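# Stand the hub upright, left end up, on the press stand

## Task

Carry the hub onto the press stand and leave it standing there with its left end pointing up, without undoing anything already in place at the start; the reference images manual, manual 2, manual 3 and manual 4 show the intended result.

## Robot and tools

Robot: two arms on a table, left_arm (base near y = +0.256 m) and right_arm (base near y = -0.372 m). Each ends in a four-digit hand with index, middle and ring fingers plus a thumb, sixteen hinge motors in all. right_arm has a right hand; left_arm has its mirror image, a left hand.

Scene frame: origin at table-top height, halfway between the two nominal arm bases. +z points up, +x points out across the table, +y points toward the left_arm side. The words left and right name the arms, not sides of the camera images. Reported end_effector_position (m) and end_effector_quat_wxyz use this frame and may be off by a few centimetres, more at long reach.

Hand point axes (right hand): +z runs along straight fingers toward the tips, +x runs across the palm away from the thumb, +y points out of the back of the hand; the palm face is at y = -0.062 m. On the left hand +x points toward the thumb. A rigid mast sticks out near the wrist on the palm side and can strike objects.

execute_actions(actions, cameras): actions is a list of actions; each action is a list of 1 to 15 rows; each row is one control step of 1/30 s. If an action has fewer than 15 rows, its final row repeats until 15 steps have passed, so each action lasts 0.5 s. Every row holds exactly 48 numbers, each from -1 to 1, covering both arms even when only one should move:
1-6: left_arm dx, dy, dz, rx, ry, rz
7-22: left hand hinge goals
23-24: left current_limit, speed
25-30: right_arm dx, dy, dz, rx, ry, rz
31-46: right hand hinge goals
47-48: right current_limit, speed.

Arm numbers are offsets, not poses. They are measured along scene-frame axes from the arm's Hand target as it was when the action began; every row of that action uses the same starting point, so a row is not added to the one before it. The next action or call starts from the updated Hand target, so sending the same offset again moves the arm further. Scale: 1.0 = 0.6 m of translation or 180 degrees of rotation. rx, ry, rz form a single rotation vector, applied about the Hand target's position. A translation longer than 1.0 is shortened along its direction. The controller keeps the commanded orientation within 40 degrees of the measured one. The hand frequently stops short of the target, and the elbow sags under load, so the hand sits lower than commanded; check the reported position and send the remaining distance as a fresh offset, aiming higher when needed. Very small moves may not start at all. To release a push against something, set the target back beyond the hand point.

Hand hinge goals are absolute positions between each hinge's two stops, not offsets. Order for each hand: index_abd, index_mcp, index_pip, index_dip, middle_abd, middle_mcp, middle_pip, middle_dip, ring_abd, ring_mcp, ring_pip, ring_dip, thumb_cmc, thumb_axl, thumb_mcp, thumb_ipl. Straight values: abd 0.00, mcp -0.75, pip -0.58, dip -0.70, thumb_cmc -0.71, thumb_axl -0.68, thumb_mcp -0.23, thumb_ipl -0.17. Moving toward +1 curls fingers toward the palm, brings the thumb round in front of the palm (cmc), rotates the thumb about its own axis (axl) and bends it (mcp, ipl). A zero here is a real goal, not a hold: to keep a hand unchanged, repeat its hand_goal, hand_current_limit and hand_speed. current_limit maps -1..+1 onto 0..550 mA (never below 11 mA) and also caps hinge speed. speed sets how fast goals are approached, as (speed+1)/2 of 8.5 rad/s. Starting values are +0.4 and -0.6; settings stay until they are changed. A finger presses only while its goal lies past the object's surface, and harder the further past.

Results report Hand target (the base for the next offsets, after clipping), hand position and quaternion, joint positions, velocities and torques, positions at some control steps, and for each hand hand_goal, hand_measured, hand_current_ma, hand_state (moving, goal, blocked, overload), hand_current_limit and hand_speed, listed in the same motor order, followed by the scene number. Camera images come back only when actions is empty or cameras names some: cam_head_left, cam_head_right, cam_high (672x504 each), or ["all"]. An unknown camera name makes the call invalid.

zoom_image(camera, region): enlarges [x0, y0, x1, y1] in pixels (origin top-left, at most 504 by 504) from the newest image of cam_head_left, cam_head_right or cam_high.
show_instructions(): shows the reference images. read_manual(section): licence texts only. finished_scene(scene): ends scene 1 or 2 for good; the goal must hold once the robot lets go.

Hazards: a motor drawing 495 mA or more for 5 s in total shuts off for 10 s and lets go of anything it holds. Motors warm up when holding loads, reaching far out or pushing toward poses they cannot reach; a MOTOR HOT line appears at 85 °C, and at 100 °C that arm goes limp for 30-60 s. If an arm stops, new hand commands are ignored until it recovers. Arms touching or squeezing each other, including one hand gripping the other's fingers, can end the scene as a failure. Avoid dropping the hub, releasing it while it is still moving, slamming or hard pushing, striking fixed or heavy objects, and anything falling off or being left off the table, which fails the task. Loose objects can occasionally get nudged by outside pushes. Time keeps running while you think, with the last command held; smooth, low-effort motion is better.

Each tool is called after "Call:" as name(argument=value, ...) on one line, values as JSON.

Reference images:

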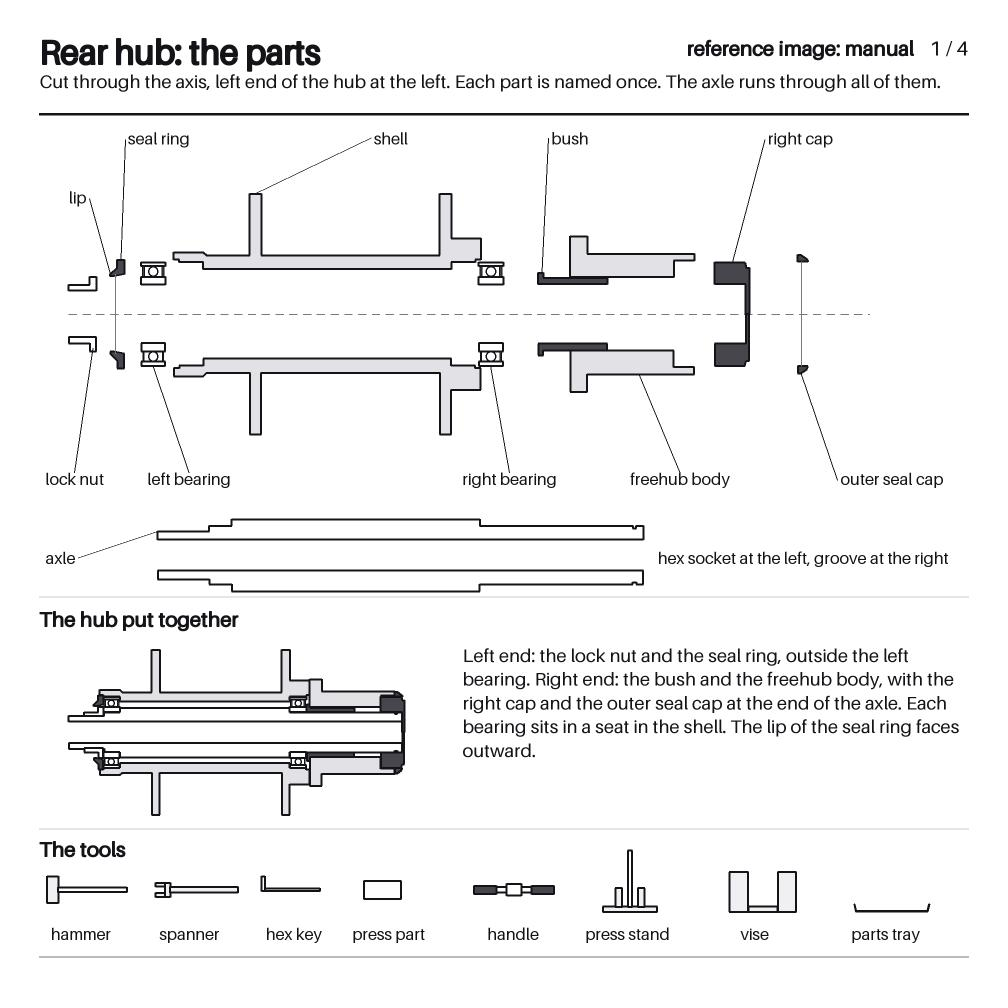

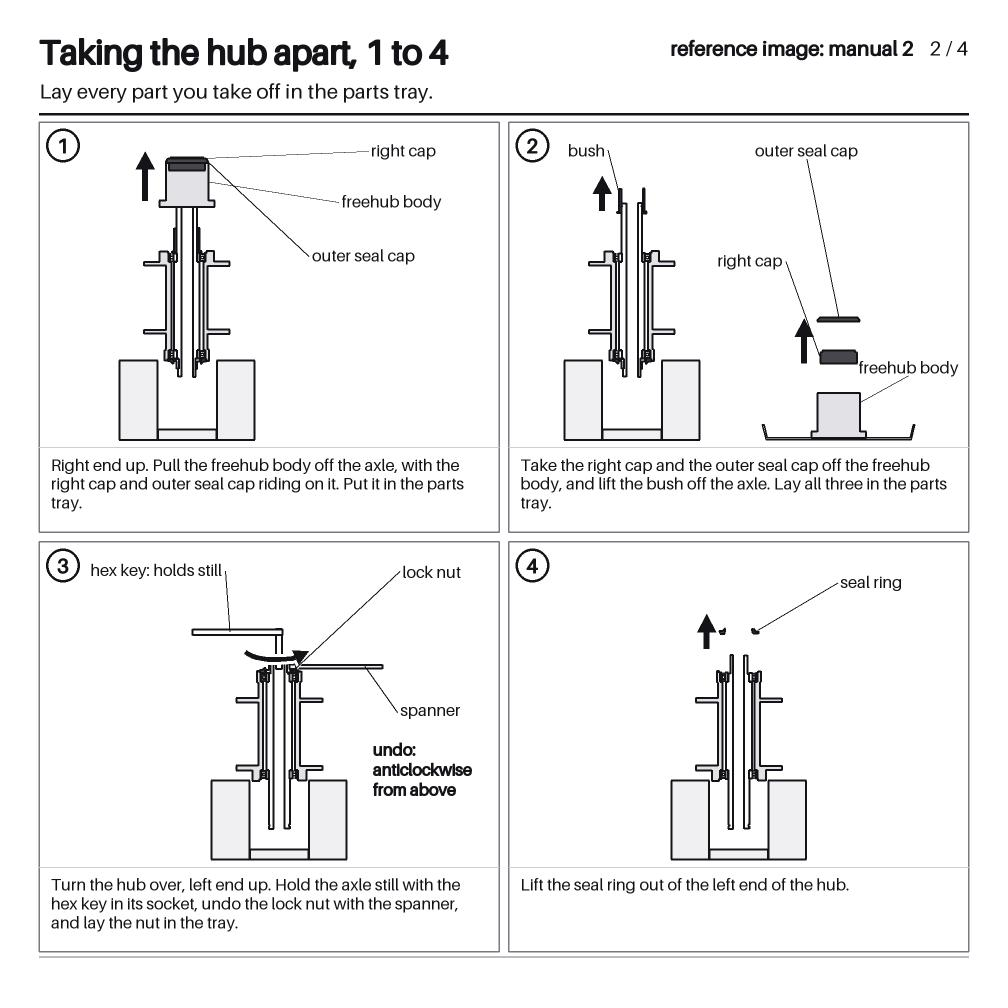

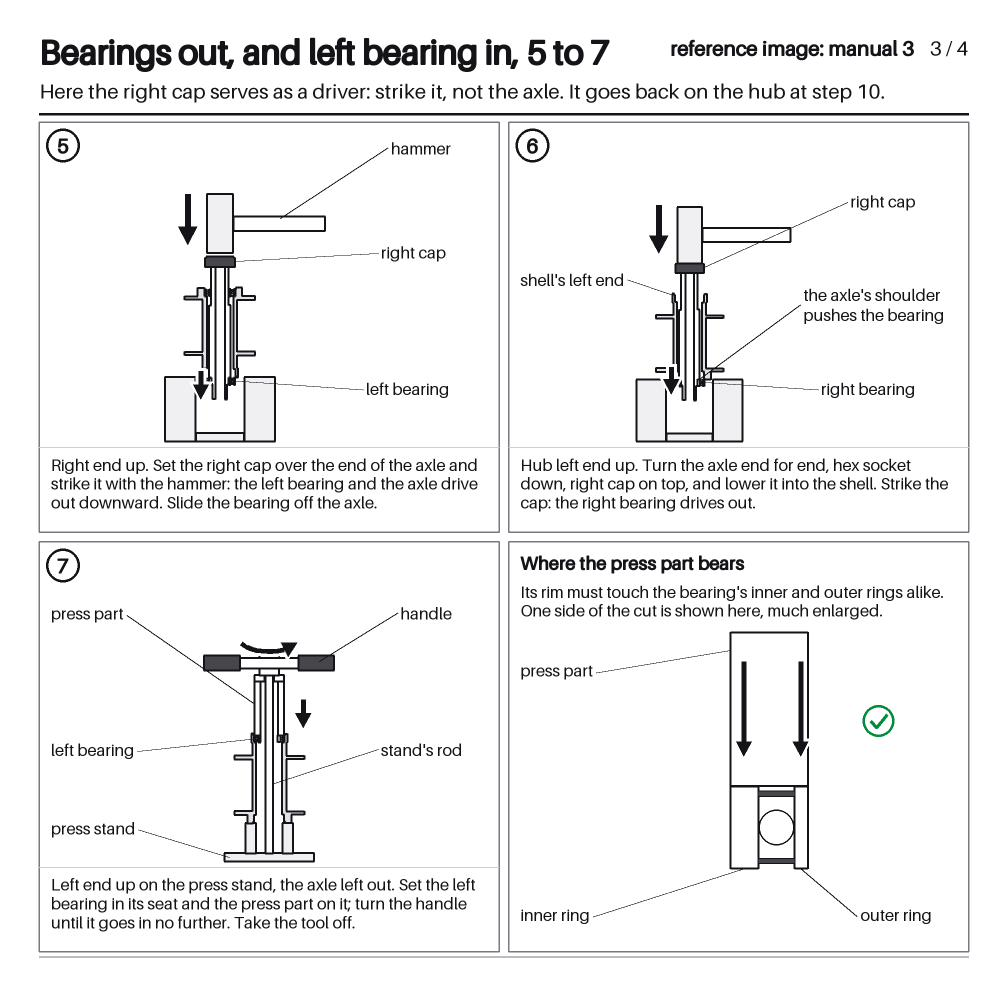

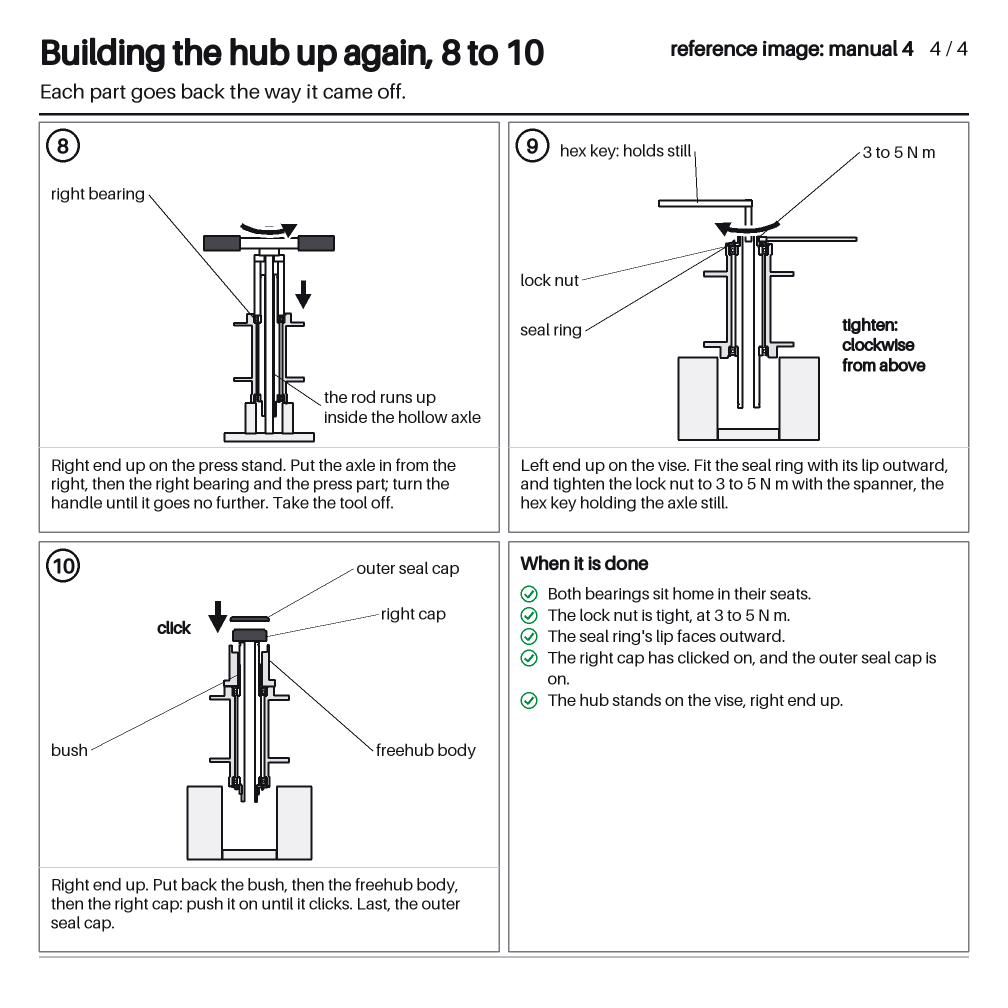

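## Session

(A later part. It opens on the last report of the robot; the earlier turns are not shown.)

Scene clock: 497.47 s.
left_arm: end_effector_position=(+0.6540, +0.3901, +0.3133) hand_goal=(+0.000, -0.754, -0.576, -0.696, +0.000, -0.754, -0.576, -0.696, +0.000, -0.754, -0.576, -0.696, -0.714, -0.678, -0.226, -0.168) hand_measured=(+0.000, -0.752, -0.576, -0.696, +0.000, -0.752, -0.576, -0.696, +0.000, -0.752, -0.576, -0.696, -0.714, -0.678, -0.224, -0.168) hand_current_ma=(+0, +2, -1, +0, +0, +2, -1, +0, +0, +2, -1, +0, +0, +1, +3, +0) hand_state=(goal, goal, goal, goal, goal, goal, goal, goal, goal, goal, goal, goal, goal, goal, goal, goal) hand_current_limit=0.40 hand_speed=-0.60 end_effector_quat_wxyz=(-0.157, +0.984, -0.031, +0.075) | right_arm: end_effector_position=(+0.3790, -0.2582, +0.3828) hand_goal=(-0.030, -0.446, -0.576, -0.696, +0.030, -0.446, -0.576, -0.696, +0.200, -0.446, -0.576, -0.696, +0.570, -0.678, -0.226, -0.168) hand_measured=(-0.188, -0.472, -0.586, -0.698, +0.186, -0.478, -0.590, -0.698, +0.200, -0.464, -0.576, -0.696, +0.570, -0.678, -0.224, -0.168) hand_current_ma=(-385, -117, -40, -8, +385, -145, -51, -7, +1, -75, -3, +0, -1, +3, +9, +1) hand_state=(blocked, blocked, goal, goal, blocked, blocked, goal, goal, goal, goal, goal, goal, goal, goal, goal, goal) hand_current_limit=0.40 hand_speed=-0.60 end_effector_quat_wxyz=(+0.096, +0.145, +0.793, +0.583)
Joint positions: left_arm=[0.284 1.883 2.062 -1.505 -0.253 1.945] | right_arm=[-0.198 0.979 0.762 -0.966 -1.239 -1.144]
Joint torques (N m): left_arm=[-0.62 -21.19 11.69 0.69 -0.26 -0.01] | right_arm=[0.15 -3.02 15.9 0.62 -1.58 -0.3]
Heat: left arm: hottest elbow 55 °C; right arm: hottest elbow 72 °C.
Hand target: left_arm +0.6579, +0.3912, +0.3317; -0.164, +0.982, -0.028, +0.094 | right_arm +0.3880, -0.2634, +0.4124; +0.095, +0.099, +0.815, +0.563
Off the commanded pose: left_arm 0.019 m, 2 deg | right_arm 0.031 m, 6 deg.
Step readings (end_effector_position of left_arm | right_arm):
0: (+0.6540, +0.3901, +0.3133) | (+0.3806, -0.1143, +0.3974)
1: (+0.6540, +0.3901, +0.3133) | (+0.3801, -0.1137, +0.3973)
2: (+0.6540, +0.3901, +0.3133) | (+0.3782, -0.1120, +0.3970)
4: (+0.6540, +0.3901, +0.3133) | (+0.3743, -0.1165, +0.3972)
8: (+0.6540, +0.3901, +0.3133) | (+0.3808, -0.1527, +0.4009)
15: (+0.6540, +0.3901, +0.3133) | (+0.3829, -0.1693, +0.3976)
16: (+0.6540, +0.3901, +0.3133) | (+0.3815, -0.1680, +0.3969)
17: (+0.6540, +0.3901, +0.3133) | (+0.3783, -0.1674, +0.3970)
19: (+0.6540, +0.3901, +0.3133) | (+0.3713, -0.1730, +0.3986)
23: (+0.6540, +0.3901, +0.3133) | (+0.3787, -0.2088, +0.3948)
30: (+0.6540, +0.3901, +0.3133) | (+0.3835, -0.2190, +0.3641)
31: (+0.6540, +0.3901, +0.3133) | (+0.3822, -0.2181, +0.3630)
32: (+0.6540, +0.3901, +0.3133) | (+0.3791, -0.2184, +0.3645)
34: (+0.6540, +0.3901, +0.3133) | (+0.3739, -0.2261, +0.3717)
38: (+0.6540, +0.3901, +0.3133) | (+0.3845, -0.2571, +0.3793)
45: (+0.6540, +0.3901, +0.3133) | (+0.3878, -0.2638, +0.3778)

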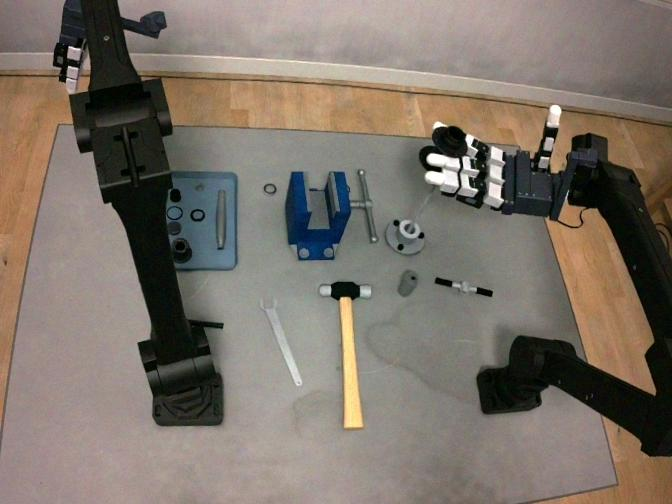

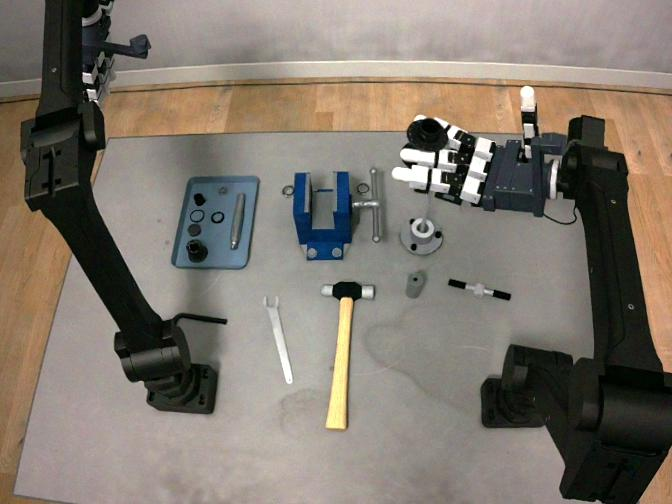

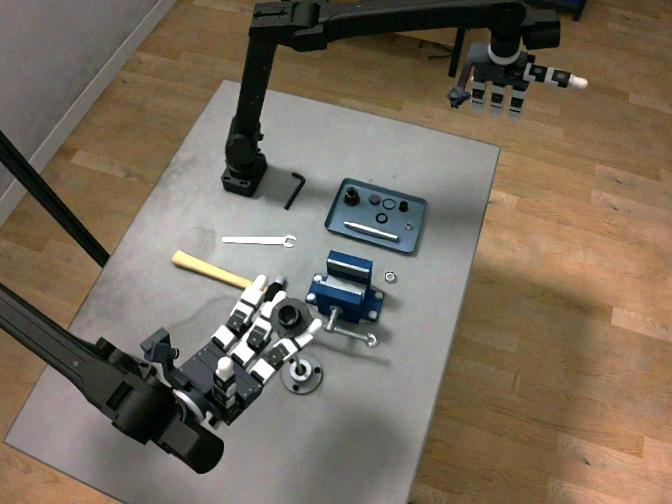

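Call:
execute_actions(actions=[[[0,0,0,0,0,0, 0,-0.754,-0.576,-0.696, 0,-0.754,-0.576,-0.696, 0,-0.754,-0.576,-0.696, -0.714,-0.678,-0.226,-0.168, 0.4,-0.6, 0.004,-0.027,0,-0.018,-0.012,0.022, -0.03,-0.445,-0.576,-0.696, 0.03,-0.445,-0.576,-0.696, 0.2,-0.445,-0.576,-0.696, 0.571,-0.678,-0.226,-0.168, 0.4,-0.6]]], cameras=["all"])

Call:
zoom_image(camera="cam_head_right", region=[380, 90, 500, 270])

Call:
zoom_image(camera="cam_head_left", region=[380, 90, 500, 270])

Call:
zoom_image(camera="cam_high", region=[230, 280, 350, 420])

Scene clock: 533.60 s.
left_arm: end_effector_position=(+0.6540, +0.3901, +0.3133) hand_goal=(+0.000, -0.754, -0.576, -0.696, +0.000, -0.754, -0.576, -0.696, +0.000, -0.754, -0.576, -0.696, -0.714, -0.678, -0.226, -0.168) hand_measured=(+0.000, -0.752, -0.576, -0.696, +0.000, -0.752, -0.576, -0.696, +0.000, -0.752, -0.576, -0.696, -0.714, -0.678, -0.224, -0.168) hand_current_ma=(+0, +2, -1, +0, +0, +2, -1, +0, +0, +2, -1, +0, +0, +1, +3, +0) hand_state=(goal, goal, goal, goal, goal, goal, goal, goal, goal, goal, goal, goal, goal, goal, goal, goal) hand_current_limit=0.40 hand_speed=-0.60 end_effector_quat_wxyz=(-0.157, +0.984, -0.031, +0.075) | right_arm: end_effector_position=(+0.3812, -0.2735, +0.3882) hand_goal=(-0.030, -0.446, -0.576, -0.696, +0.030, -0.446, -0.576, -0.696, +0.200, -0.446, -0.576, -0.696, +0.570, -0.678, -0.226, -0.168) hand_measured=(-0.188, -0.472, -0.586, -0.698, +0.186, -0.478, -0.590, -0.698, +0.200, -0.464, -0.576, -0.696, +0.570, -0.678, -0.224, -0.168) hand_current_ma=(-385, -117, -40, -8, +385, -145, -51, -7, +1, -75, -3, +0, -1, +3, +9, +1) hand_state=(blocked, blocked, goal, goal, blocked, blocked, goal, goal, goal, goal, goal, goal, goal, goal, goal, goal) hand_current_limit=0.40 hand_speed=-0.60 end_effector_quat_wxyz=(+0.084, +0.090, +0.826, +0.550)
Joint positions: left_arm=[0.284 1.883 2.062 -1.505 -0.253 1.945] | right_arm=[-0.267 1.138 0.938 -1.426 -1.179 -1.675]
Joint torques (N m): left_arm=[-0.56 -21.07 11.64 0.66 -0.26 -0.02] | right_arm=[0.09 -4.66 14.91 -0.25 -1.7 -0.26]
Heat: left arm: hottest elbow 55 °C; right arm: hottest elbow 74 °C.
Hand target: left_arm +0.6579, +0.3912, +0.3317; -0.164, +0.982, -0.028, +0.094 | right_arm +0.3904, -0.2796, +0.4125; +0.094, +0.057, +0.832, +0.544
Off the commanded pose: left_arm 0.019 m, 2 deg | right_arm 0.027 m, 4 deg.
Step readings (end_effector_position of left_arm | right_arm):
0: (+0.6540, +0.3901, +0.3133) | (+0.3790, -0.2582, +0.3829)
1: (+0.6540, +0.3901, +0.3133) | (+0.3789, -0.2582, +0.3829)
2: (+0.6540, +0.3901, +0.3133) | (+0.3787, -0.2592, +0.3828)
4: (+0.6540, +0.3901, +0.3133) | (+0.3796, -0.2626, +0.3832)
8: (+0.6540, +0.3901, +0.3133) | (+0.3869, -0.2739, +0.3834)
15: (+0.6540, +0.3901, +0.3133) | (+0.3877, -0.2765, +0.3848)

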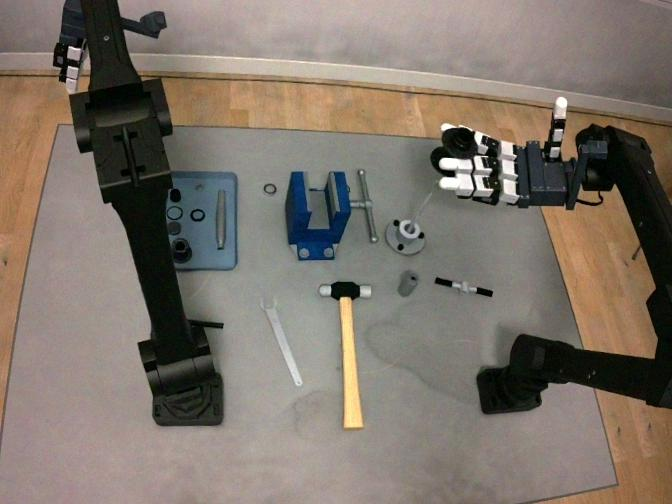

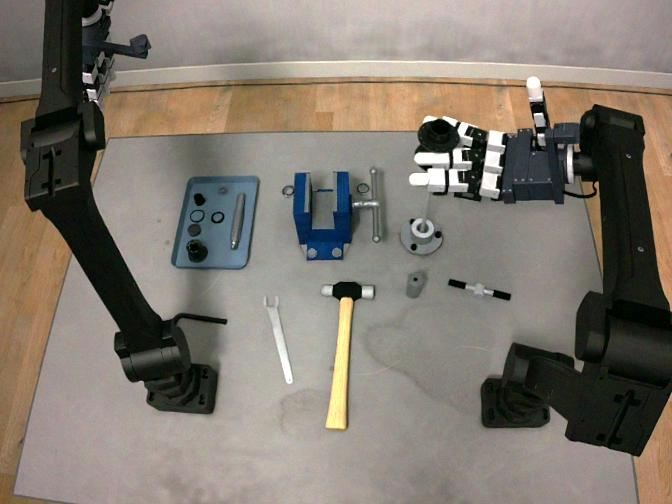

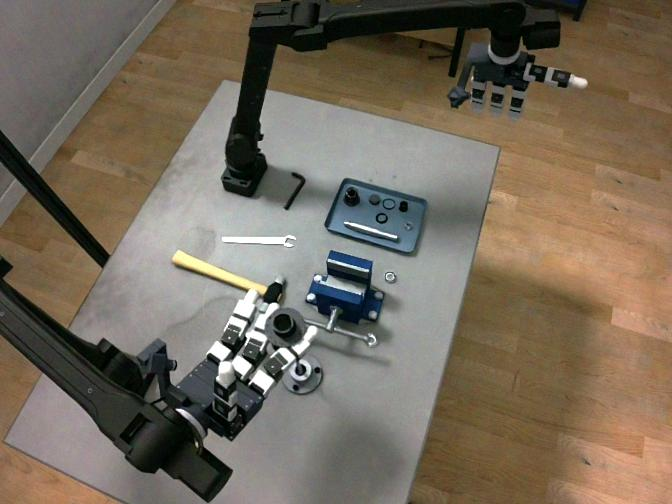

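Scaled by 2.800 from the camera's 672x504 image, which has a finer 960x720 frame.

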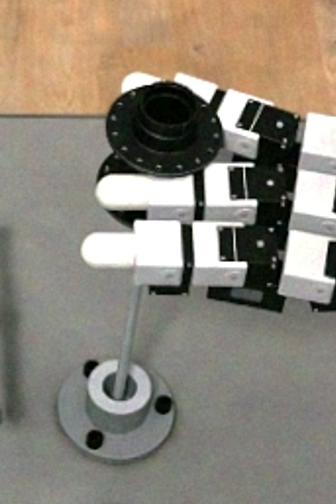

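Scaled by 2.800 from the camera's 672x504 image, which has a finer 960x720 frame.

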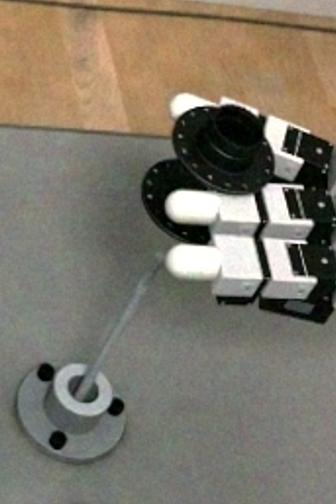

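Scaled by 3.600 from the camera's 672x504 image, which has a finer 960x720 frame.

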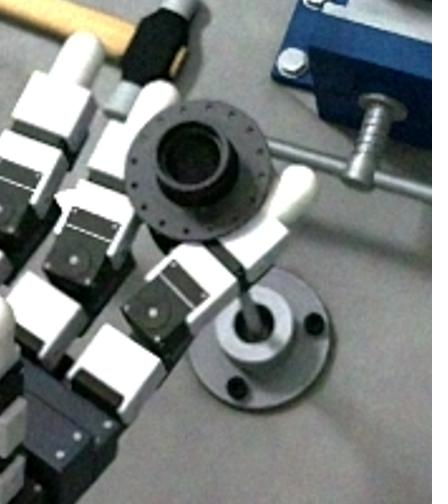

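Call:
execute_actions(actions=[[[0,0,0,0,0,0, 0,-0.754,-0.576,-0.696, 0,-0.754,-0.576,-0.696, 0,-0.754,-0.576,-0.696, -0.714,-0.678,-0.226,-0.168, 0.4,-0.6, 0.001,0.004,-0.02,-0.01,0.0,-0.004, -0.03,-0.445,-0.576,-0.696, 0.03,-0.445,-0.576,-0.696, 0.2,-0.445,-0.576,-0.696, 0.571,-0.678,-0.226,-0.168, 0.4,-0.6]]], cameras=["all"])

Call:
zoom_image(camera="cam_head_right", region=[400, 110, 480, 190])

Call:
zoom_image(camera="cam_head_left", region=[410, 110, 490, 190])

Call:
zoom_image(camera="cam_high", region=[240, 290, 340, 390])

Scene clock: 570.87 s.
left_arm: end_effector_position=(+0.6540, +0.3901, +0.3133) hand_goal=(+0.000, -0.754, -0.576, -0.696, +0.000, -0.754, -0.576, -0.696, +0.000, -0.754, -0.576, -0.696, -0.714, -0.678, -0.226, -0.168) hand_measured=(+0.000, -0.752, -0.576, -0.696, +0.000, -0.752, -0.576, -0.696, +0.000, -0.752, -0.576, -0.696, -0.714, -0.678, -0.224, -0.168) hand_current_ma=(+0, +2, -1, +0, +0, +2, -1, +0, +0, +2, -1, +0, +0, +1, +3, +0) hand_state=(goal, goal, goal, goal, goal, goal, goal, goal, goal, goal, goal, goal, goal, goal, goal, goal) hand_current_limit=0.40 hand_speed=-0.60 end_effector_quat_wxyz=(-0.157, +0.984, -0.031, +0.075) | right_arm: end_effector_position=(+0.3818, -0.2729, +0.3782) hand_goal=(-0.030, -0.446, -0.576, -0.696, +0.030, -0.446, -0.576, -0.696, +0.200, -0.446, -0.576, -0.696, +0.570, -0.678, -0.226, -0.168) hand_measured=(-0.188, -0.472, -0.586, -0.698, +0.186, -0.478, -0.590, -0.698, +0.200, -0.464, -0.576, -0.696, +0.570, -0.678, -0.224, -0.168) hand_current_ma=(-385, -117, -40, -8, +385, -145, -51, -7, +1, -75, -3, +0, -1, +3, +9, +1) hand_state=(blocked, blocked, goal, goal, blocked, blocked, goal, goal, goal, goal, goal, goal, goal, goal, goal, goal) hand_current_limit=0.40 hand_speed=-0.60 end_effector_quat_wxyz=(+0.074, +0.078, +0.840, +0.533)
Joint positions: left_arm=[0.284 1.883 2.062 -1.505 -0.253 1.945] | right_arm=[-0.267 1.17 0.956 -1.472 -1.132 -1.742]
Joint torques (N m): left_arm=[-0.62 -21.19 11.64 0.7 -0.27 -0.02] | right_arm=[0.62 -4.89 14.6 -0.39 -1.67 -0.24]
Heat: left arm: hottest elbow 55 °C; right arm: hottest elbow 70 °C.
Hand target: left_arm +0.6579, +0.3912, +0.3317; -0.164, +0.982, -0.028, +0.094 | right_arm +0.3909, -0.2772, +0.4006; +0.098, +0.061, +0.840, +0.531
Off the commanded pose: left_arm 0.019 m, 2 deg | right_arm 0.024 m, 3 deg.
Step readings (end_effector_position of left_arm | right_arm):
0: (+0.6540, +0.3901, +0.3133) | (+0.3812, -0.2735, +0.3882)
1: (+0.6540, +0.3901, +0.3133) | (+0.3811, -0.2734, +0.3880)
2: (+0.6540, +0.3901, +0.3133) | (+0.3810, -0.2733, +0.3871)
4: (+0.6540, +0.3901, +0.3133) | (+0.3812, -0.2731, +0.3841)
8: (+0.6540, +0.3901, +0.3133) | (+0.3830, -0.2734, +0.3791)
15: (+0.6540, +0.3901, +0.3133) | (+0.3823, -0.2730, +0.3768)

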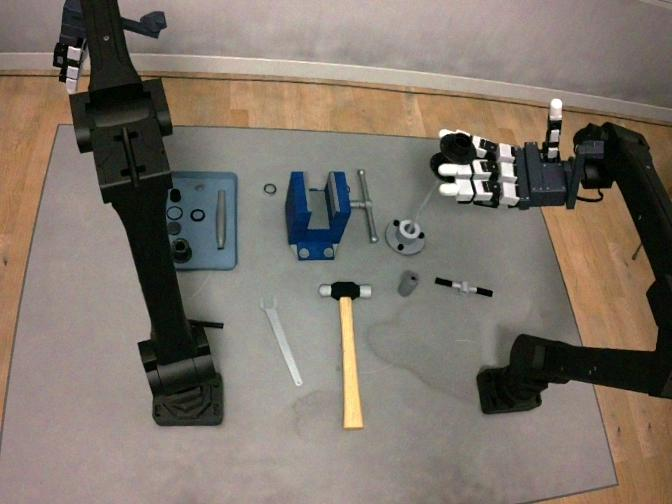

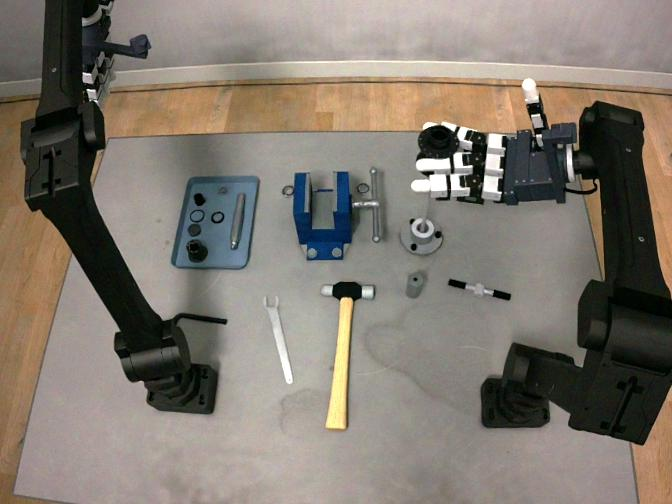

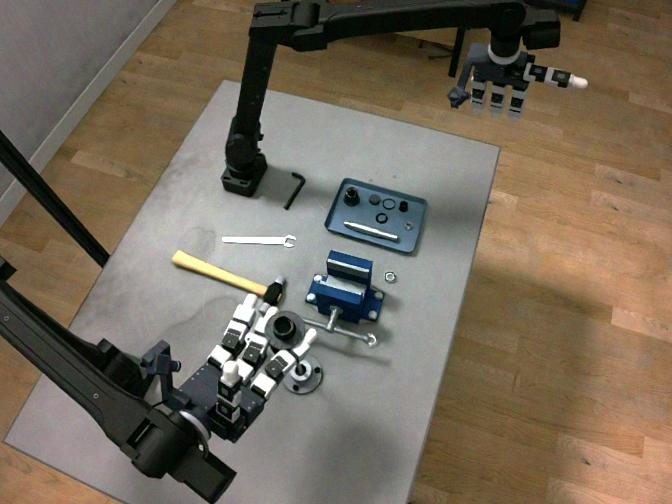

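Scaled by 6.300 from the camera's 672x504 image, which has a finer 960x720 frame.

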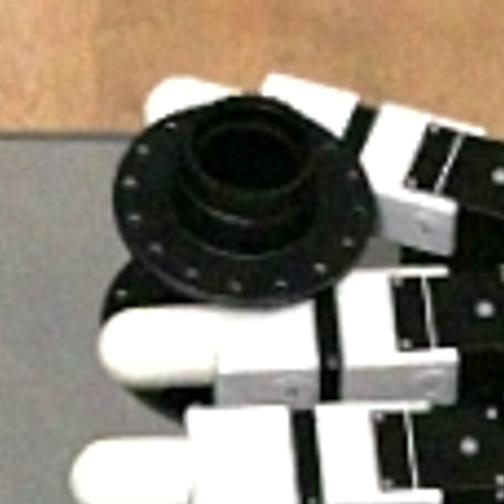

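Scaled by 6.300 from the camera's 672x504 image, which has a finer 960x720 frame.

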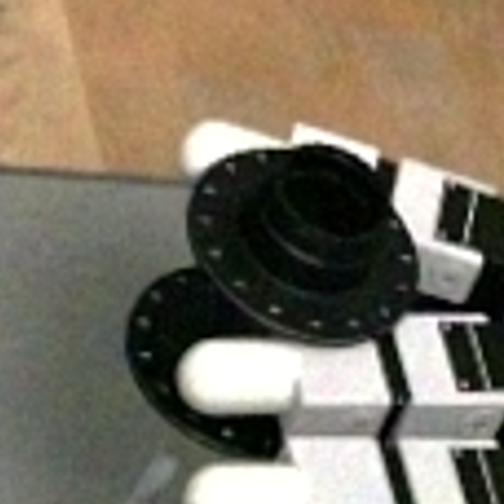

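Scaled by 5.040 from the camera's 672x504 image, which has a finer 960x720 frame.

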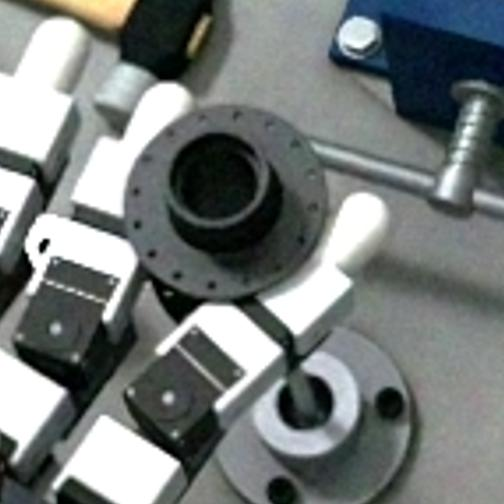

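Call:
zoom_image(camera="cam_head_right", region=[400, 180, 460, 260])

Call:
zoom_image(camera="cam_head_left", region=[380, 180, 460, 260])

Scaled by 6.300 from the camera's 672x504 image, which has a finer 960x720 frame.

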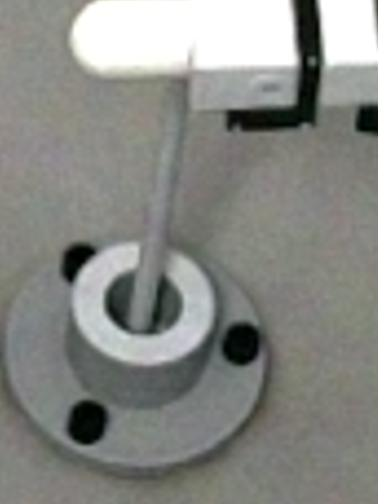

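Scaled by 6.300 from the camera's 672x504 image, which has a finer 960x720 frame.

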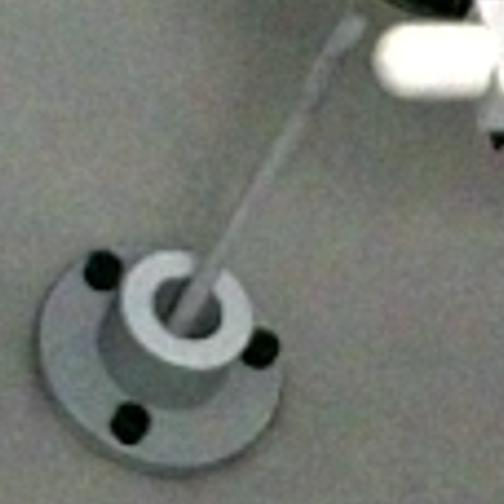

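Call:
execute_actions(actions=[[[0,0,0,0,0,0, 0,-0.754,-0.576,-0.696, 0,-0.754,-0.576,-0.696, 0,-0.754,-0.576,-0.696, -0.714,-0.678,-0.226,-0.168, 0.4,-0.6, 0.0035,0.0075,-0.025,0.0,0.0,0.0, -0.03,-0.445,-0.576,-0.696, 0.03,-0.445,-0.576,-0.696, 0.2,-0.445,-0.576,-0.696, 0.571,-0.678,-0.226,-0.168, 0.4,-0.6]]], cameras=["all"])

Call:
zoom_image(camera="cam_head_right", region=[400, 120, 480, 200])

Call:
zoom_image(camera="cam_head_left", region=[410, 120, 490, 200])

Call:
zoom_image(camera="cam_high", region=[240, 290, 340, 390])

Scene clock: 622.27 s.
left_arm: end_effector_position=(+0.6540, +0.3901, +0.3133) hand_goal=(+0.000, -0.754, -0.576, -0.696, +0.000, -0.754, -0.576, -0.696, +0.000, -0.754, -0.576, -0.696, -0.714, -0.678, -0.226, -0.168) hand_measured=(+0.000, -0.752, -0.576, -0.696, +0.000, -0.752, -0.576, -0.696, +0.000, -0.752, -0.576, -0.696, -0.714, -0.678, -0.224, -0.168) hand_current_ma=(+0, +2, -1, +0, +0, +2, -1, +0, +0, +2, -1, +0, +0, +1, +3, +0) hand_state=(goal, goal, goal, goal, goal, goal, goal, goal, goal, goal, goal, goal, goal, goal, goal, goal) hand_current_limit=0.40 hand_speed=-0.60 end_effector_quat_wxyz=(-0.157, +0.984, -0.031, +0.075) | right_arm: end_effector_position=(+0.3867, -0.2743, +0.3764) hand_goal=(-0.030, -0.446, -0.576, -0.696, +0.030, -0.446, -0.576, -0.696, +0.200, -0.446, -0.576, -0.696, +0.570, -0.678, -0.226, -0.168) hand_measured=(-0.188, -0.472, -0.586, -0.698, +0.186, -0.478, -0.590, -0.698, +0.200, -0.464, -0.576, -0.696, +0.570, -0.678, -0.224, -0.168) hand_current_ma=(-385, -117, -40, -8, +385, -145, -51, -7, +1, -75, -3, +0, -1, +3, +9, +1) hand_state=(blocked, blocked, goal, goal, blocked, blocked, goal, goal, goal, goal, goal, goal, goal, goal, goal, goal) hand_current_limit=0.40 hand_speed=-0.60 end_effector_quat_wxyz=(+0.090, +0.068, +0.841, +0.529)
Joint positions: left_arm=[0.284 1.883 2.062 -1.505 -0.253 1.945] | right_arm=[-0.267 1.176 0.956 -1.423 -1.132 -1.739]
Joint torques (N m): left_arm=[-0.56 -21.13 11.66 0.7 -0.27 -0.01] | right_arm=[1.96 -5.13 11.86 0.58 -1.73 0.02]
Heat: left arm: hottest elbow 55 °C; right arm: hottest elbow 76 °C.
Hand target: left_arm +0.6579, +0.3912, +0.3317; -0.164, +0.982, -0.028, +0.094 | right_arm +0.3930, -0.2727, +0.3856; +0.098, +0.061, +0.840, +0.531
Off the commanded pose: left_arm 0.019 m, 2 deg | right_arm 0.011 m, 1 deg.
Step readings (end_effector_position of left_arm | right_arm):
0: (+0.6540, +0.3901, +0.3133) | (+0.3818, -0.2729, +0.3782)
1: (+0.6540, +0.3901, +0.3133) | (+0.3818, -0.2729, +0.3782)
2: (+0.6540, +0.3901, +0.3133) | (+0.3818, -0.2729, +0.3782)
4: (+0.6540, +0.3901, +0.3133) | (+0.3827, -0.2731, +0.3780)
8: (+0.6540, +0.3901, +0.3133) | (+0.3851, -0.2738, +0.3770)
15: (+0.6540, +0.3901, +0.3133) | (+0.3866, -0.2743, +0.3764)

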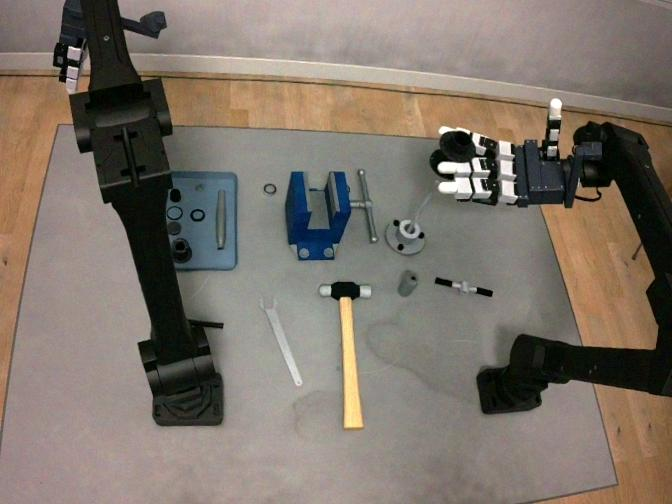

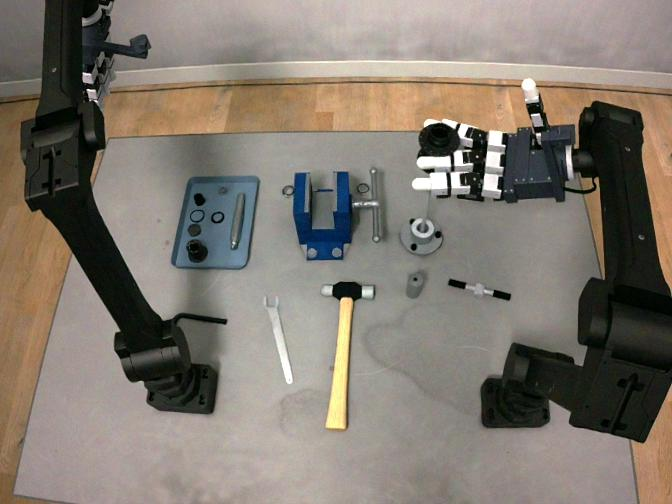

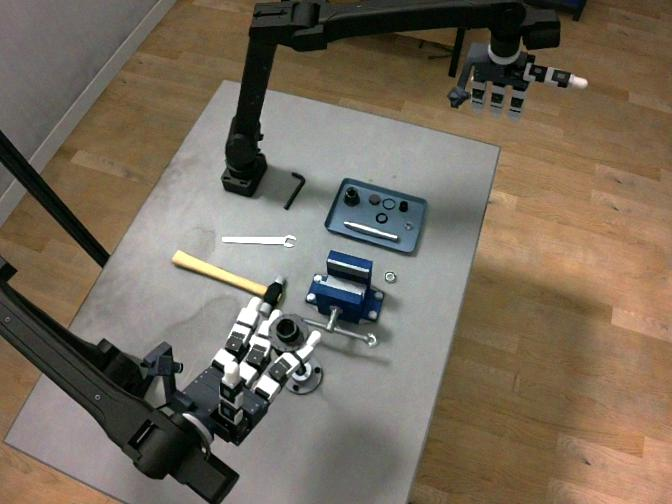

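Scaled by 6.300 from the camera's 672x504 image, which has a finer 960x720 frame.

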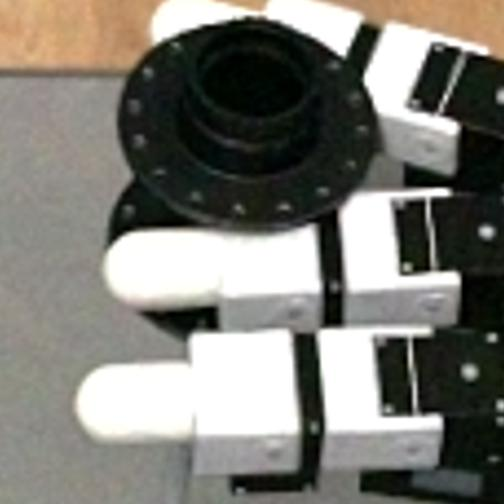

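Scaled by 6.300 from the camera's 672x504 image, which has a finer 960x720 frame.

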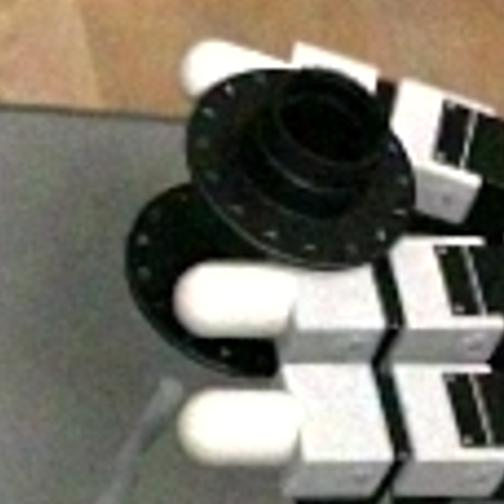

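Scaled by 5.040 from the camera's 672x504 image, which has a finer 960x720 frame.

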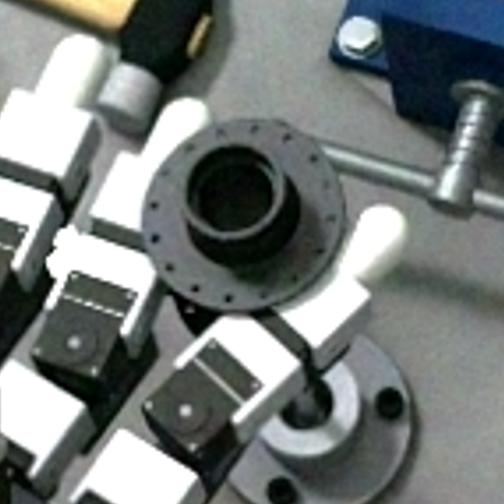

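Call:
execute_actions(actions=[[[0,0,0,0,0,0, 0,-0.754,-0.576,-0.696, 0,-0.754,-0.576,-0.696, 0,-0.754,-0.576,-0.696, -0.714,-0.678,-0.226,-0.168, 0.4,-0.6, -0.006,0.013,-0.03,0.0,0.0,0.0, -0.03,-0.445,-0.576,-0.696, 0.03,-0.445,-0.576,-0.696, 0.2,-0.445,-0.576,-0.696, 0.571,-0.678,-0.226,-0.168, 0.4,-0.6]]])

Scene clock: 640.80 s.
left_arm: end_effector_position=(+0.6540, +0.3901, +0.3133) hand_goal=(+0.000, -0.754, -0.576, -0.696, +0.000, -0.754, -0.576, -0.696, +0.000, -0.754, -0.576, -0.696, -0.714, -0.678, -0.226, -0.168) hand_measured=(+0.000, -0.752, -0.576, -0.696, +0.000, -0.752, -0.576, -0.696, +0.000, -0.752, -0.576, -0.696, -0.714, -0.678, -0.224, -0.168) hand_current_ma=(+0, +2, -1, +0, +0, +2, -1, +0, +0, +2, -1, +0, +0, +1, +3, +0) hand_state=(goal, goal, goal, goal, goal, goal, goal, goal, goal, goal, goal, goal, goal, goal, goal, goal) hand_current_limit=0.40 hand_speed=-0.60 end_effector_quat_wxyz=(-0.157, +0.984, -0.031, +0.075) | right_arm: end_effector_position=(+0.3896, -0.2683, +0.3636) hand_goal=(-0.030, -0.446, -0.576, -0.696, +0.030, -0.446, -0.576, -0.696, +0.200, -0.446, -0.576, -0.696, +0.570, -0.678, -0.226, -0.168) hand_measured=(-0.188, -0.472, -0.586, -0.698, +0.186, -0.478, -0.590, -0.698, +0.200, -0.464, -0.576, -0.696, +0.570, -0.678, -0.224, -0.168) hand_current_ma=(-385, -117, -40, -8, +385, -145, -51, -7, +1, -75, -3, +0, -1, +3, +9, +1) hand_state=(blocked, blocked, goal, goal, blocked, blocked, goal, goal, goal, goal, goal, goal, goal, goal, goal, goal) hand_current_limit=0.40 hand_speed=-0.60 end_effector_quat_wxyz=(+0.095, +0.065, +0.841, +0.528)
Joint positions: left_arm=[0.284 1.883 2.062 -1.505 -0.253 1.945] | right_arm=[-0.246 1.176 0.923 -1.332 -1.132 -1.688]
Joint torques (N m): left_arm=[-0.5 -21.13 11.66 0.7 -0.26 -0.02] | right_arm=[2.02 -6.18 9.83 0.73 -1.75 0.03]
Heat: left arm: hottest elbow 56 °C; right arm: hottest elbow 73 °C.
Hand target: left_arm +0.6579, +0.3912, +0.3317; -0.164, +0.982, -0.028, +0.094 | right_arm +0.3894, -0.2649, +0.3676; +0.098, +0.061, +0.840, +0.531
Off the commanded pose: left_arm 0.019 m, 2 deg | right_arm 0.005 m, 1 deg.
Step readings (end_effector_position of left_arm | right_arm):
0: (+0.6540, +0.3901, +0.3133) | (+0.3868, -0.2743, +0.3764)
1: (+0.6540, +0.3901, +0.3133) | (+0.3869, -0.2744, +0.3764)
2: (+0.6540, +0.3901, +0.3133) | (+0.3874, -0.2741, +0.3764)
4: (+0.6540, +0.3901, +0.3133) | (+0.3888, -0.2730, +0.3754)
8: (+0.6540, +0.3901, +0.3133) | (+0.3887, -0.2697, +0.3688)
15: (+0.6540, +0.3901, +0.3133) | (+0.3888, -0.2680, +0.3637)

Call:
execute_actions(actions=[[[0,0,0,0,0,0, 0,-0.754,-0.576,-0.696, 0,-0.754,-0.576,-0.696, 0,-0.754,-0.576,-0.696, -0.714,-0.678,-0.226,-0.168, 0.4,-0.6, -0.010,-0.002,-0.012,0.0,0.0,0.0, -0.03,-0.445,-0.576,-0.696, 0.03,-0.445,-0.576,-0.696, 0.2,-0.445,-0.576,-0.696, 0.571,-0.678,-0.226,-0.168, 0.4,-0.6]]], cameras=["all"])

Call:
zoom_image(camera="cam_head_right", region=[400, 120, 480, 200])

Call:
zoom_image(camera="cam_head_left", region=[410, 120, 490, 200])

Call:
zoom_image(camera="cam_high", region=[240, 290, 340, 390])

Scene clock: 651.57 s.
left_arm: end_effector_position=(+0.6540, +0.3901, +0.3133) hand_goal=(+0.000, -0.754, -0.576, -0.696, +0.000, -0.754, -0.576, -0.696, +0.000, -0.754, -0.576, -0.696, -0.714, -0.678, -0.226, -0.168) hand_measured=(+0.000, -0.752, -0.576, -0.696, +0.000, -0.752, -0.576, -0.696, +0.000, -0.752, -0.576, -0.696, -0.714, -0.678, -0.224, -0.168) hand_current_ma=(+0, +2, -1, +0, +0, +2, -1, +0, +0, +2, -1, +0, +0, +1, +3, +0) hand_state=(goal, goal, goal, goal, goal, goal, goal, goal, goal, goal, goal, goal, goal, goal, goal, goal) hand_current_limit=0.40 hand_speed=-0.60 end_effector_quat_wxyz=(-0.157, +0.984, -0.031, +0.075) | right_arm: end_effector_position=(+0.3856, -0.2672, +0.3540) hand_goal=(-0.030, -0.446, -0.576, -0.696, +0.030, -0.446, -0.576, -0.696, +0.200, -0.446, -0.576, -0.696, +0.570, -0.678, -0.226, -0.168) hand_measured=(-0.188, -0.472, -0.586, -0.698, +0.186, -0.478, -0.590, -0.698, +0.200, -0.464, -0.576, -0.696, +0.570, -0.678, -0.224, -0.168) hand_current_ma=(-385, -117, -40, -8, +385, -145, -51, -7, +1, -75, -3, +0, -1, +3, +9, +1) hand_state=(blocked, blocked, goal, goal, blocked, blocked, goal, goal, goal, goal, goal, goal, goal, goal, goal, goal) hand_current_limit=0.40 hand_speed=-0.60 end_effector_quat_wxyz=(+0.085, +0.072, +0.841, +0.530)
Joint positions: left_arm=[0.284 1.883 2.062 -1.505 -0.253 1.945] | right_arm=[-0.246 1.176 0.897 -1.331 -1.132 -1.687]
Joint torques (N m): left_arm=[-0.62 -21.07 11.64 0.68 -0.25 -0.02] | right_arm=[1.26 -6.53 9.77 0.68 -1.74 -0.15]
Heat: left arm: hottest elbow 56 °C; right arm: hottest elbow 70 °C.
Hand target: left_arm +0.6579, +0.3912, +0.3317; -0.164, +0.982, -0.028, +0.094 | right_arm +0.3834, -0.2661, +0.3604; +0.098, +0.061, +0.840, +0.531
Off the commanded pose: left_arm 0.019 m, 2 deg | right_arm 0.007 m, 2 deg.
Step readings (end_effector_position of left_arm | right_arm):
0: (+0.6540, +0.3901, +0.3133) | (+0.3897, -0.2683, +0.3636)
1: (+0.6540, +0.3901, +0.3133) | (+0.3897, -0.2683, +0.3636)
2: (+0.6540, +0.3901, +0.3133) | (+0.3895, -0.2683, +0.3632)
4: (+0.6540, +0.3901, +0.3133) | (+0.3888, -0.2681, +0.3612)
8: (+0.6540, +0.3901, +0.3133) | (+0.3863, -0.2674, +0.3554)
15: (+0.6540, +0.3901, +0.3133) | (+0.3856, -0.2672, +0.3540)

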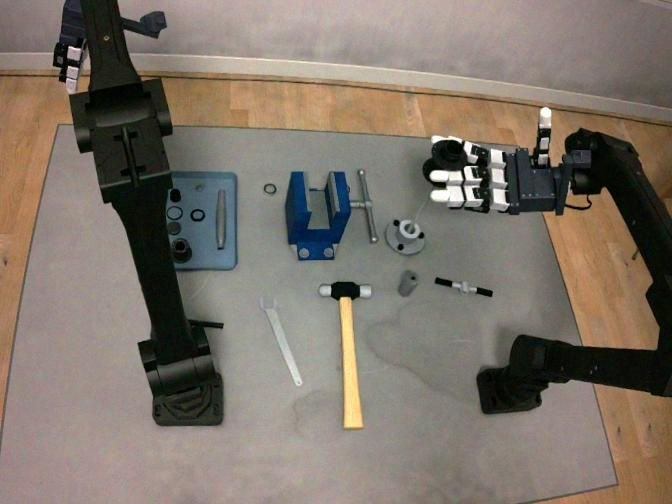

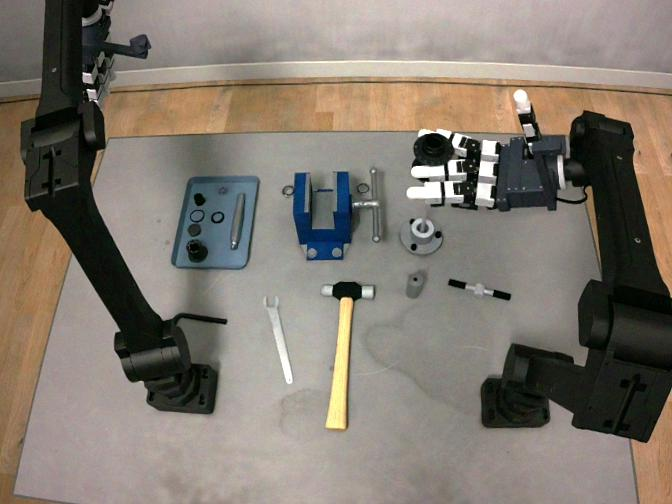

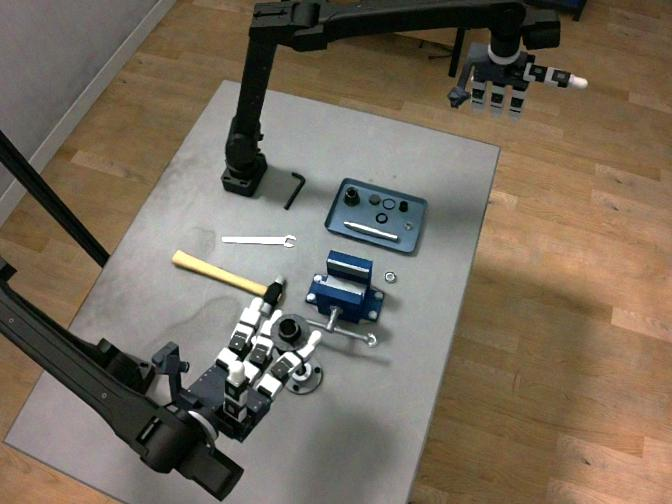

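Scaled by 6.300 from the camera's 672x504 image, which has a finer 960x720 frame.

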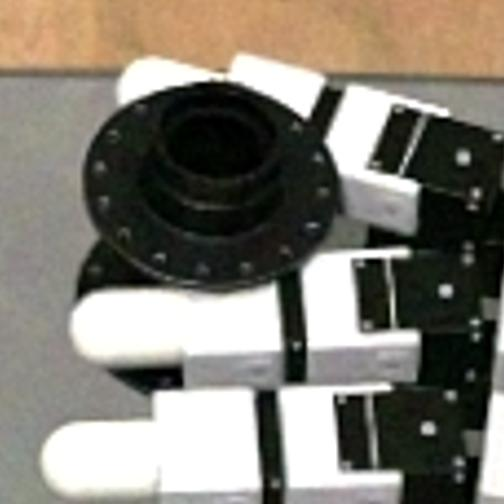

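Scaled by 6.300 from the camera's 672x504 image, which has a finer 960x720 frame.

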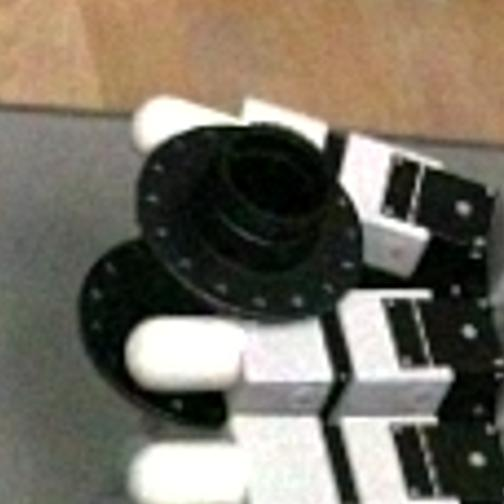

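Scaled by 5.040 from the camera's 672x504 image, which has a finer 960x720 frame.

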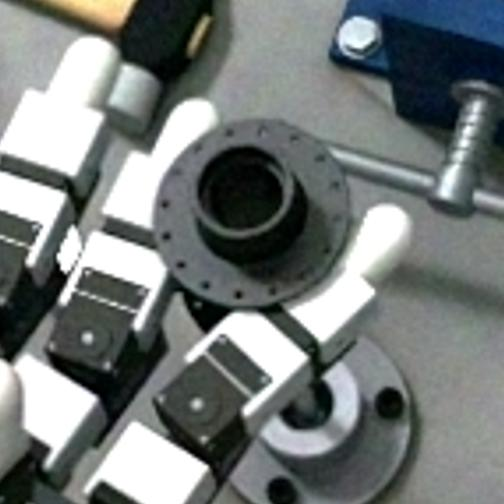

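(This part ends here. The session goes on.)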